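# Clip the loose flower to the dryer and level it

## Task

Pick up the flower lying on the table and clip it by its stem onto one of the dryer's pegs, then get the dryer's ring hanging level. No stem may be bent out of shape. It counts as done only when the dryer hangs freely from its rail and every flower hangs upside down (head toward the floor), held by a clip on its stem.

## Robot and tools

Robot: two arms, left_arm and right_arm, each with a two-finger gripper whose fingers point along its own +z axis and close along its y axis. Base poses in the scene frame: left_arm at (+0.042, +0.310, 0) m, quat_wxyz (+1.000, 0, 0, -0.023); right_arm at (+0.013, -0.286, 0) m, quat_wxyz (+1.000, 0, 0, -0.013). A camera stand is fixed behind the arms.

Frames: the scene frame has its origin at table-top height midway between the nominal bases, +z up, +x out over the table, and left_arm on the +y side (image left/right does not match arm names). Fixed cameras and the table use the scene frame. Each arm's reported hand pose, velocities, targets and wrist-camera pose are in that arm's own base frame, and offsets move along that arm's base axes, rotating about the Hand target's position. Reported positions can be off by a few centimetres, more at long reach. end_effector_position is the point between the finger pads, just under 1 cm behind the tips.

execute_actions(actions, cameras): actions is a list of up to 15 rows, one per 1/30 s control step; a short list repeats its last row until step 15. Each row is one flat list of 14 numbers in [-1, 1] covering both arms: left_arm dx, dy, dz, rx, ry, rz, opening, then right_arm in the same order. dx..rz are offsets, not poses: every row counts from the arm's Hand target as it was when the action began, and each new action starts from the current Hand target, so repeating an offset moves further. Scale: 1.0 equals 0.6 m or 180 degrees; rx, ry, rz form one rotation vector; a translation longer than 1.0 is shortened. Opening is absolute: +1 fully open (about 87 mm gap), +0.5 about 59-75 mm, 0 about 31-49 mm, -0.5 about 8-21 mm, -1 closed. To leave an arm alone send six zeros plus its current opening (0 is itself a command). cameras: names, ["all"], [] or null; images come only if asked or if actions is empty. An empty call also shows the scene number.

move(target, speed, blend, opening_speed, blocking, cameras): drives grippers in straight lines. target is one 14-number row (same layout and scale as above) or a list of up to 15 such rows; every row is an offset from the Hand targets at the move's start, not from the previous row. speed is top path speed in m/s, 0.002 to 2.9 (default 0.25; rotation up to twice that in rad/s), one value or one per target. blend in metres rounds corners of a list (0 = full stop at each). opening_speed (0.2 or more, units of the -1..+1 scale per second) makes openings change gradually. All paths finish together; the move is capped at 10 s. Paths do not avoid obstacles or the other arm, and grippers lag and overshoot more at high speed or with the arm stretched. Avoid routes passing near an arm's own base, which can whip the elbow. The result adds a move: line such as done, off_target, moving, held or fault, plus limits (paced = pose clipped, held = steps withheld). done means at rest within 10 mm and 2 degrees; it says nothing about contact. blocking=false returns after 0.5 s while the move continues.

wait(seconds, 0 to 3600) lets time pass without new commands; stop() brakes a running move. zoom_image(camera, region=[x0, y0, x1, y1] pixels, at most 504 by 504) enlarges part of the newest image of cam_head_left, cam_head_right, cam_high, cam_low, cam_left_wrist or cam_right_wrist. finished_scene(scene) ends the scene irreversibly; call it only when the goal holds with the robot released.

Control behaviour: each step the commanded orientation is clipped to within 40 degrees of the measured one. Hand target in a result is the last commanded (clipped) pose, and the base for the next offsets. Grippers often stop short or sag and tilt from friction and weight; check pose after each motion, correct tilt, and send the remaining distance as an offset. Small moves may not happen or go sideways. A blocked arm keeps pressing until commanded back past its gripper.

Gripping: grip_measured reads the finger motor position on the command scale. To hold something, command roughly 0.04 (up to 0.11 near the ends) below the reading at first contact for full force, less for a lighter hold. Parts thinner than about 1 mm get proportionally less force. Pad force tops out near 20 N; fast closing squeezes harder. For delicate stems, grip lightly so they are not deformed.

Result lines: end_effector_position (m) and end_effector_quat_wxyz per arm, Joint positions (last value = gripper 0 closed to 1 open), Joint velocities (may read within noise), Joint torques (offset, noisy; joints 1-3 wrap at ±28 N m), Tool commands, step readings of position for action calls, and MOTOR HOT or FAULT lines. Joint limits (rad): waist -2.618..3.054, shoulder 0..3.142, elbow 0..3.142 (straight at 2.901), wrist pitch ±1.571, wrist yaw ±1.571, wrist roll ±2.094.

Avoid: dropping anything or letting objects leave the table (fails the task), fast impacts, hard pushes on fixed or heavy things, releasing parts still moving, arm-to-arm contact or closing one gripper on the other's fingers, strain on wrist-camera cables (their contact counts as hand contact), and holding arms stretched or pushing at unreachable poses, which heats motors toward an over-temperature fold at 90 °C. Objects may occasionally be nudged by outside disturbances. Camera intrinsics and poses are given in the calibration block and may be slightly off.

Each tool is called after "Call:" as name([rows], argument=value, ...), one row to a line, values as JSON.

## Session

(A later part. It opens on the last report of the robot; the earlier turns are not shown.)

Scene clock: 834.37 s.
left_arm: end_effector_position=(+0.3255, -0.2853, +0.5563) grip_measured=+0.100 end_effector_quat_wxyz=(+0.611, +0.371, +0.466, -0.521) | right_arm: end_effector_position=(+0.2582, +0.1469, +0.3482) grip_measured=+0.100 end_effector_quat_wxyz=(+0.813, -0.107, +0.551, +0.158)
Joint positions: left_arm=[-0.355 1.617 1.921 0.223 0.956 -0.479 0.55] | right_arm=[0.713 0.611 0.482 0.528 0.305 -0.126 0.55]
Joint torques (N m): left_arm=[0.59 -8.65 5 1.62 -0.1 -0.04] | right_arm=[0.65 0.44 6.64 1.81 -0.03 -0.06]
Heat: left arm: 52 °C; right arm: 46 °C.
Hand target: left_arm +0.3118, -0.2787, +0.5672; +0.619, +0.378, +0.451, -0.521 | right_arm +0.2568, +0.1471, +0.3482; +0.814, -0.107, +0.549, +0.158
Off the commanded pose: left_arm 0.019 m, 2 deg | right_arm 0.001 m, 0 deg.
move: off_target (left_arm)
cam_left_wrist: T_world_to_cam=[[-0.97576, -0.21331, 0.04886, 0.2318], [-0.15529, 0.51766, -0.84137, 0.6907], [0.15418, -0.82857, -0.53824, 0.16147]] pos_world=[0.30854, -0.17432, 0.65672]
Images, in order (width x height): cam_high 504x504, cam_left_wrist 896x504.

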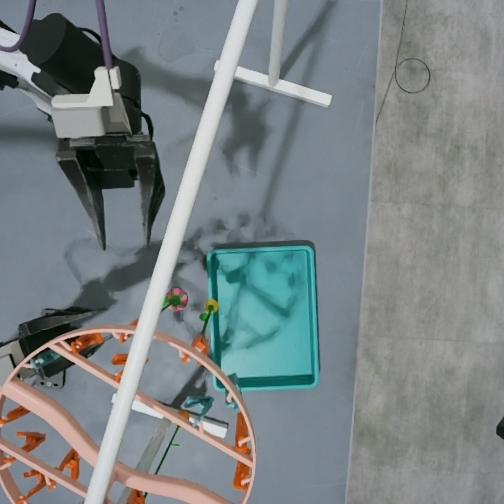

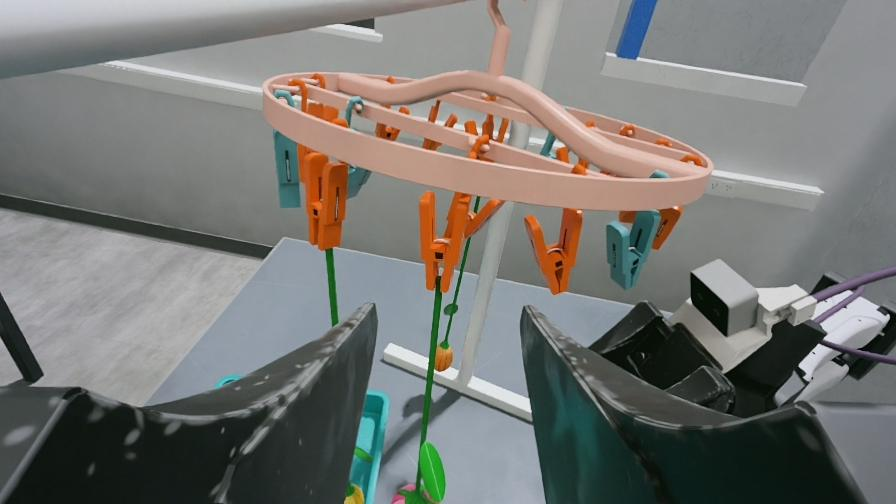

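Call:
wait(seconds=0.1, cameras=["cam_low"])

Call:
zoom_image(camera="cam_low", region=[235, 110, 355, 200])

Scene clock: 837.40 s.
left_arm: end_effector_position=(+0.3254, -0.2853, +0.5564) grip_measured=+0.100 end_effector_quat_wxyz=(+0.611, +0.371, +0.466, -0.521) | right_arm: end_effector_position=(+0.2582, +0.1469, +0.3482) grip_measured=+0.100 end_effector_quat_wxyz=(+0.813, -0.107, +0.551, +0.158)
Joint positions: left_arm=[-0.355 1.617 1.921 0.223 0.957 -0.479 0.55] | right_arm=[0.713 0.611 0.482 0.528 0.305 -0.126 0.55]
Joint torques (N m): left_arm=[0.61 -8.64 5 1.63 -0.1 -0.04] | right_arm=[0.77 0.42 6.64 1.8 -0.01 -0.07]
Heat: left arm: 52 °C; right arm: 46 °C.
Hand target: left_arm +0.3118, -0.2787, +0.5672; +0.619, +0.378, +0.451, -0.521 | right_arm +0.2568, +0.1471, +0.3482; +0.814, -0.107, +0.549, +0.158
Tool commands: left_gripper/opening=+0.1 right_gripper/opening=+0.1
Off the commanded pose: left_arm 0.019 m, 2 deg | right_arm 0.001 m, 0 deg.
wait: 0.10 s; at rest from the start

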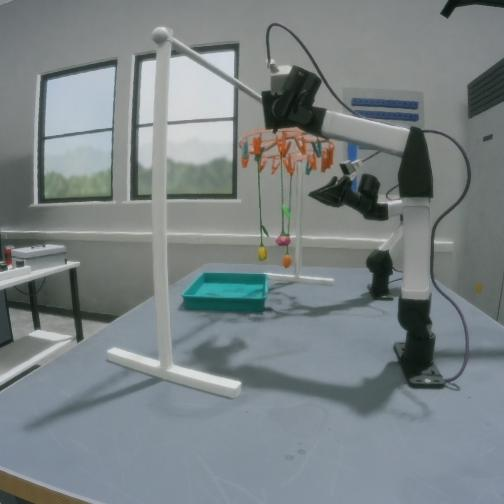

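Scaled by 4.200 from the camera's image (finer frame: 720x720).

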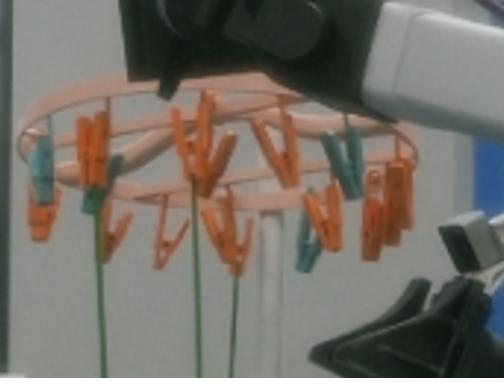

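Call:
move([
  [-0.0877,-0.1062,-0.0857,0,0,0,0.1,-0.083,-0.03,-0.133,0,0,0,0.1],
  [-0.0673,-0.2212,-0.0857,0,0,0,0.1,-0.083,-0.03,-0.133,0,0,0,0.1],
], speed=[0.1,0.05], cameras=["cam_left_wrist"])

Scene clock: 848.90 s.
left_arm: end_effector_position=(+0.2705, -0.4102, +0.5033) grip_measured=+0.100 end_effector_quat_wxyz=(+0.604, +0.379, +0.462, -0.527) | right_arm: end_effector_position=(+0.2082, +0.1295, +0.2677) grip_measured=+0.100 end_effector_quat_wxyz=(+0.812, -0.109, +0.551, +0.156)
Joint positions: left_arm=[-0.765 1.61 1.736 0.23 0.609 -0.239 0.55] | right_arm=[0.973 0.194 0.135 0.505 0.542 -0.246 0.55]
Joint torques (N m): left_arm=[-0.73 -5.45 9.81 1.69 -0.33 0.26] | right_arm=[0.76 1.83 6.64 1.68 -0.07 -0.04]
Heat: left arm: 52 °C; right arm: 46 °C.
Hand target: left_arm +0.2714, -0.4115, +0.5158; +0.619, +0.378, +0.451, -0.520 | right_arm +0.2070, +0.1291, +0.2683; +0.814, -0.107, +0.549, +0.158
Off the commanded pose: left_arm 0.013 m, 2 deg | right_arm 0.001 m, 0 deg.
move: off_target (left_arm)
cam_left_wrist: T_world_to_cam=[[-0.98098, -0.1891, 0.04387, 0.16792], [-0.139, 0.52652, -0.83872, 0.70006], [0.13551, -0.82886, -0.54279, 0.04523]] pos_world=[0.25591, -0.29935, 0.60434]

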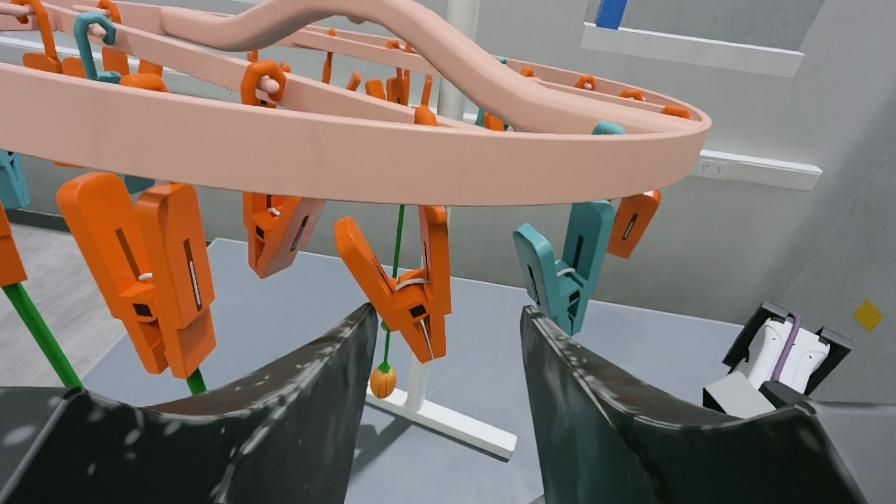

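Call:
move([
  [0,0,0,0,0,0,-0.8,0,0,0,0,0,0,0.1],
  [0.0237,0.0887,0,0,0,0,-0.8,0,0,0,0,0,0,0.1],
  [0.0237,0.0887,0,0,0,0,0.1,0,0,0,0,0,0,0.1],
  [-0.0025,0.2365,0,0,0,0,0.1,0,0,0,0,0,0,0.1],
], speed=[0.05,0.05,0.05,0.08], opening_speed=1.2, cameras=["cam_left_wrist"])

Scene clock: 856.27 s.
left_arm: end_effector_position=(+0.2789, -0.2745, +0.5094) grip_measured=+0.100 end_effector_quat_wxyz=(+0.613, +0.372, +0.463, -0.521) | right_arm: end_effector_position=(+0.2082, +0.1295, +0.2677) grip_measured=+0.100 end_effector_quat_wxyz=(+0.812, -0.109, +0.551, +0.156)
Joint positions: left_arm=[-0.377 1.359 1.48 0.398 0.938 -0.459 0.55] | right_arm=[0.973 0.194 0.135 0.505 0.542 -0.246 0.55]
Joint torques (N m): left_arm=[0.7 -6.11 5.44 1.66 -0.1 -0.02] | right_arm=[0.73 1.84 6.68 1.7 -0.06 -0.06]
Heat: left arm: 52 °C; right arm: 46 °C.
Hand target: left_arm +0.2700, -0.2694, +0.5158; +0.619, +0.378, +0.451, -0.520 | right_arm +0.2070, +0.1291, +0.2683; +0.814, -0.107, +0.549, +0.158
Off the commanded pose: left_arm 0.012 m, 2 deg | right_arm 0.001 m, 0 deg.
move: off_target (left_arm); target 3's new opening was sent with left_arm's hand 0.023 m and 3 deg from that target
cam_left_wrist: T_world_to_cam=[[-0.97631, -0.21241, 0.04124, 0.19514], [-0.1479, 0.51597, -0.84374, 0.63703], [0.15794, -0.82986, -0.53516, 0.14945]] pos_world=[0.26113, -0.16321, 0.60942]

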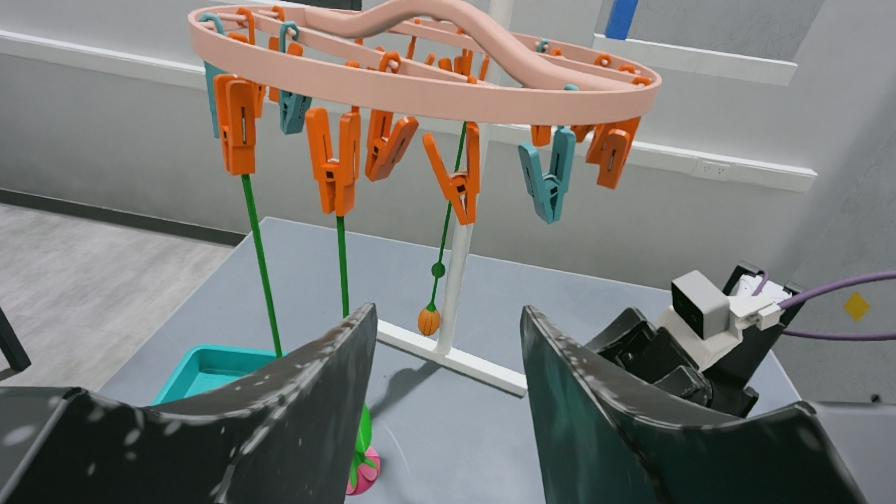

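Call:
wait(seconds=0.1, cameras=["cam_head_left"])

Scene clock: 858.57 s.
left_arm: end_effector_position=(+0.2787, -0.2745, +0.5094) grip_measured=+0.100 end_effector_quat_wxyz=(+0.613, +0.372, +0.463, -0.521) | right_arm: end_effector_position=(+0.2082, +0.1295, +0.2677) grip_measured=+0.100 end_effector_quat_wxyz=(+0.812, -0.109, +0.551, +0.156)
Joint positions: left_arm=[-0.377 1.359 1.48 0.399 0.938 -0.46 0.55] | right_arm=[0.973 0.194 0.135 0.505 0.542 -0.246 0.55]
Joint torques (N m): left_arm=[0.69 -6.11 5.42 1.66 -0.1 -0.03] | right_arm=[0.73 1.85 6.56 1.7 -0.06 -0.05]
Heat: left arm: 51 °C; right arm: 46 °C.
Hand target: left_arm +0.2700, -0.2695, +0.5158; +0.619, +0.378, +0.451, -0.520 | right_arm +0.2070, +0.1291, +0.2683; +0.814, -0.107, +0.549, +0.158
Tool commands: left_gripper/opening=+0.1 right_gripper/opening=+0.1
Off the commanded pose: left_arm 0.012 m, 2 deg | right_arm 0.001 m, 0 deg.
wait: 0.10 s; at rest from the start

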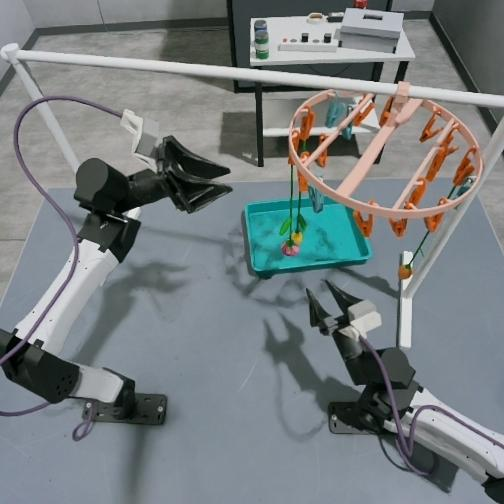

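Call:
move([
  [0.045,-0.1917,0,0,0,0,0.1,0,0,0,0,0,0,0.1],
  [0.045,-0.1917,0,0,0,0,-0.8,0,0,0,0,0,0,0.1],
  [0.0865,-0.0304,0,0,0,0,-0.8,0,0,0,0,0,0,0.1],
  [0.0865,-0.0304,0,0,0,0,0.1,0,0,0,0,0,0,0.1],
  [0.0603,0.1174,0,0,0,0,0.1,0,0,0,0,0,0,0.1],
], speed=[0.09,0.05,0.06,0.05,0.1], opening_speed=1.5, cameras=["cam_head_left"])

Scene clock: 873.33 s.
left_arm: end_effector_position=(+0.3142, -0.2021, +0.5134) grip_measured=+0.100 end_effector_quat_wxyz=(+0.616, +0.370, +0.456, -0.524) | right_arm: end_effector_position=(+0.2082, +0.1295, +0.2677) grip_measured=+0.100 end_effector_quat_wxyz=(+0.812, -0.109, +0.551, +0.156)
Joint positions: left_arm=[-0.089 1.466 1.49 0.854 1.157 -0.857 0.55] | right_arm=[0.973 0.194 0.135 0.505 0.542 -0.246 0.55]
Joint torques (N m): left_arm=[0.79 -6.34 5.16 1.09 -0.28 -0.04] | right_arm=[0.76 1.81 6.64 1.7 -0.05 -0.05]
Heat: left arm: 50 °C; right arm: 46 °C.
Hand target: left_arm +0.3062, -0.1990, +0.5158; +0.619, +0.378, +0.451, -0.520 | right_arm +0.2070, +0.1291, +0.2683; +0.814, -0.107, +0.549, +0.158
Off the commanded pose: left_arm 0.009 m, 1 deg | right_arm 0.001 m, 0 deg.
move: done; target 2's new opening was sent with left_arm's hand 0.012 m and 2 deg from that target; target 4's new opening was sent with left_arm's hand 0.020 m and 2 deg from that target

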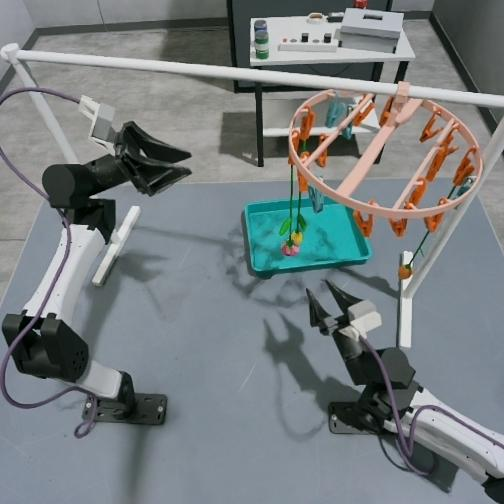

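Call:
move([
  [-0.0113,-0.3322,0.01,0,0,0,0.1,0,0,0,0,0,0,0.1],
  [-0.0113,-0.3322,0.01,0,0,0,-0.85,0,0,0,0,0,0,0.1],
  [0.0302,-0.1709,0.01,0,0,0,-0.85,0,0,0,0,0,0,0.1],
  [0.0302,-0.1709,0.01,0,0,0,0.1,0,0,0,0,0,0,0.1],
  [0.004,-0.0231,0.01,0,0,0,0.1,0,0,0,0,0,0,0.1],
], speed=[0.1,0.05,0.06,0.05,0.1], opening_speed=1.5, cameras=["cam_head_left"])

Scene clock: 884.97 s.
left_arm: end_effector_position=(+0.3189, -0.2165, +0.5170) grip_measured=+0.100 end_effector_quat_wxyz=(+0.615, +0.369, +0.459, -0.524) | right_arm: end_effector_position=(+0.2082, +0.1295, +0.2677) grip_measured=+0.100 end_effector_quat_wxyz=(+0.812, -0.109, +0.551, +0.156)
Joint positions: left_arm=[-0.137 1.479 1.538 0.728 1.125 -0.765 0.55] | right_arm=[0.973 0.194 0.135 0.505 0.542 -0.246 0.55]
Joint torques (N m): left_arm=[0.73 -6.99 5.22 1.24 -0.24 -0.04] | right_arm=[0.7 1.88 6.57 1.69 -0.06 -0.05]
Heat: left arm: 49 °C; right arm: 45 °C.
Hand target: left_arm +0.3086, -0.2129, +0.5218; +0.619, +0.378, +0.451, -0.520 | right_arm +0.2070, +0.1291, +0.2683; +0.814, -0.107, +0.549, +0.158
Off the commanded pose: left_arm 0.012 m, 2 deg | right_arm 0.001 m, 0 deg.
move: off_target (left_arm); target 2's new opening was sent with left_arm's hand 0.012 m and 2 deg from that target; target 4's new opening was sent with left_arm's hand 0.020 m and 2 deg from that target

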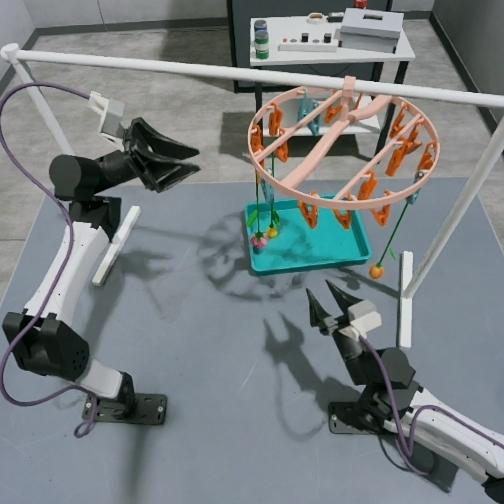

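Call:
finished_scene(scene=2)

The scene is finished: the task was done.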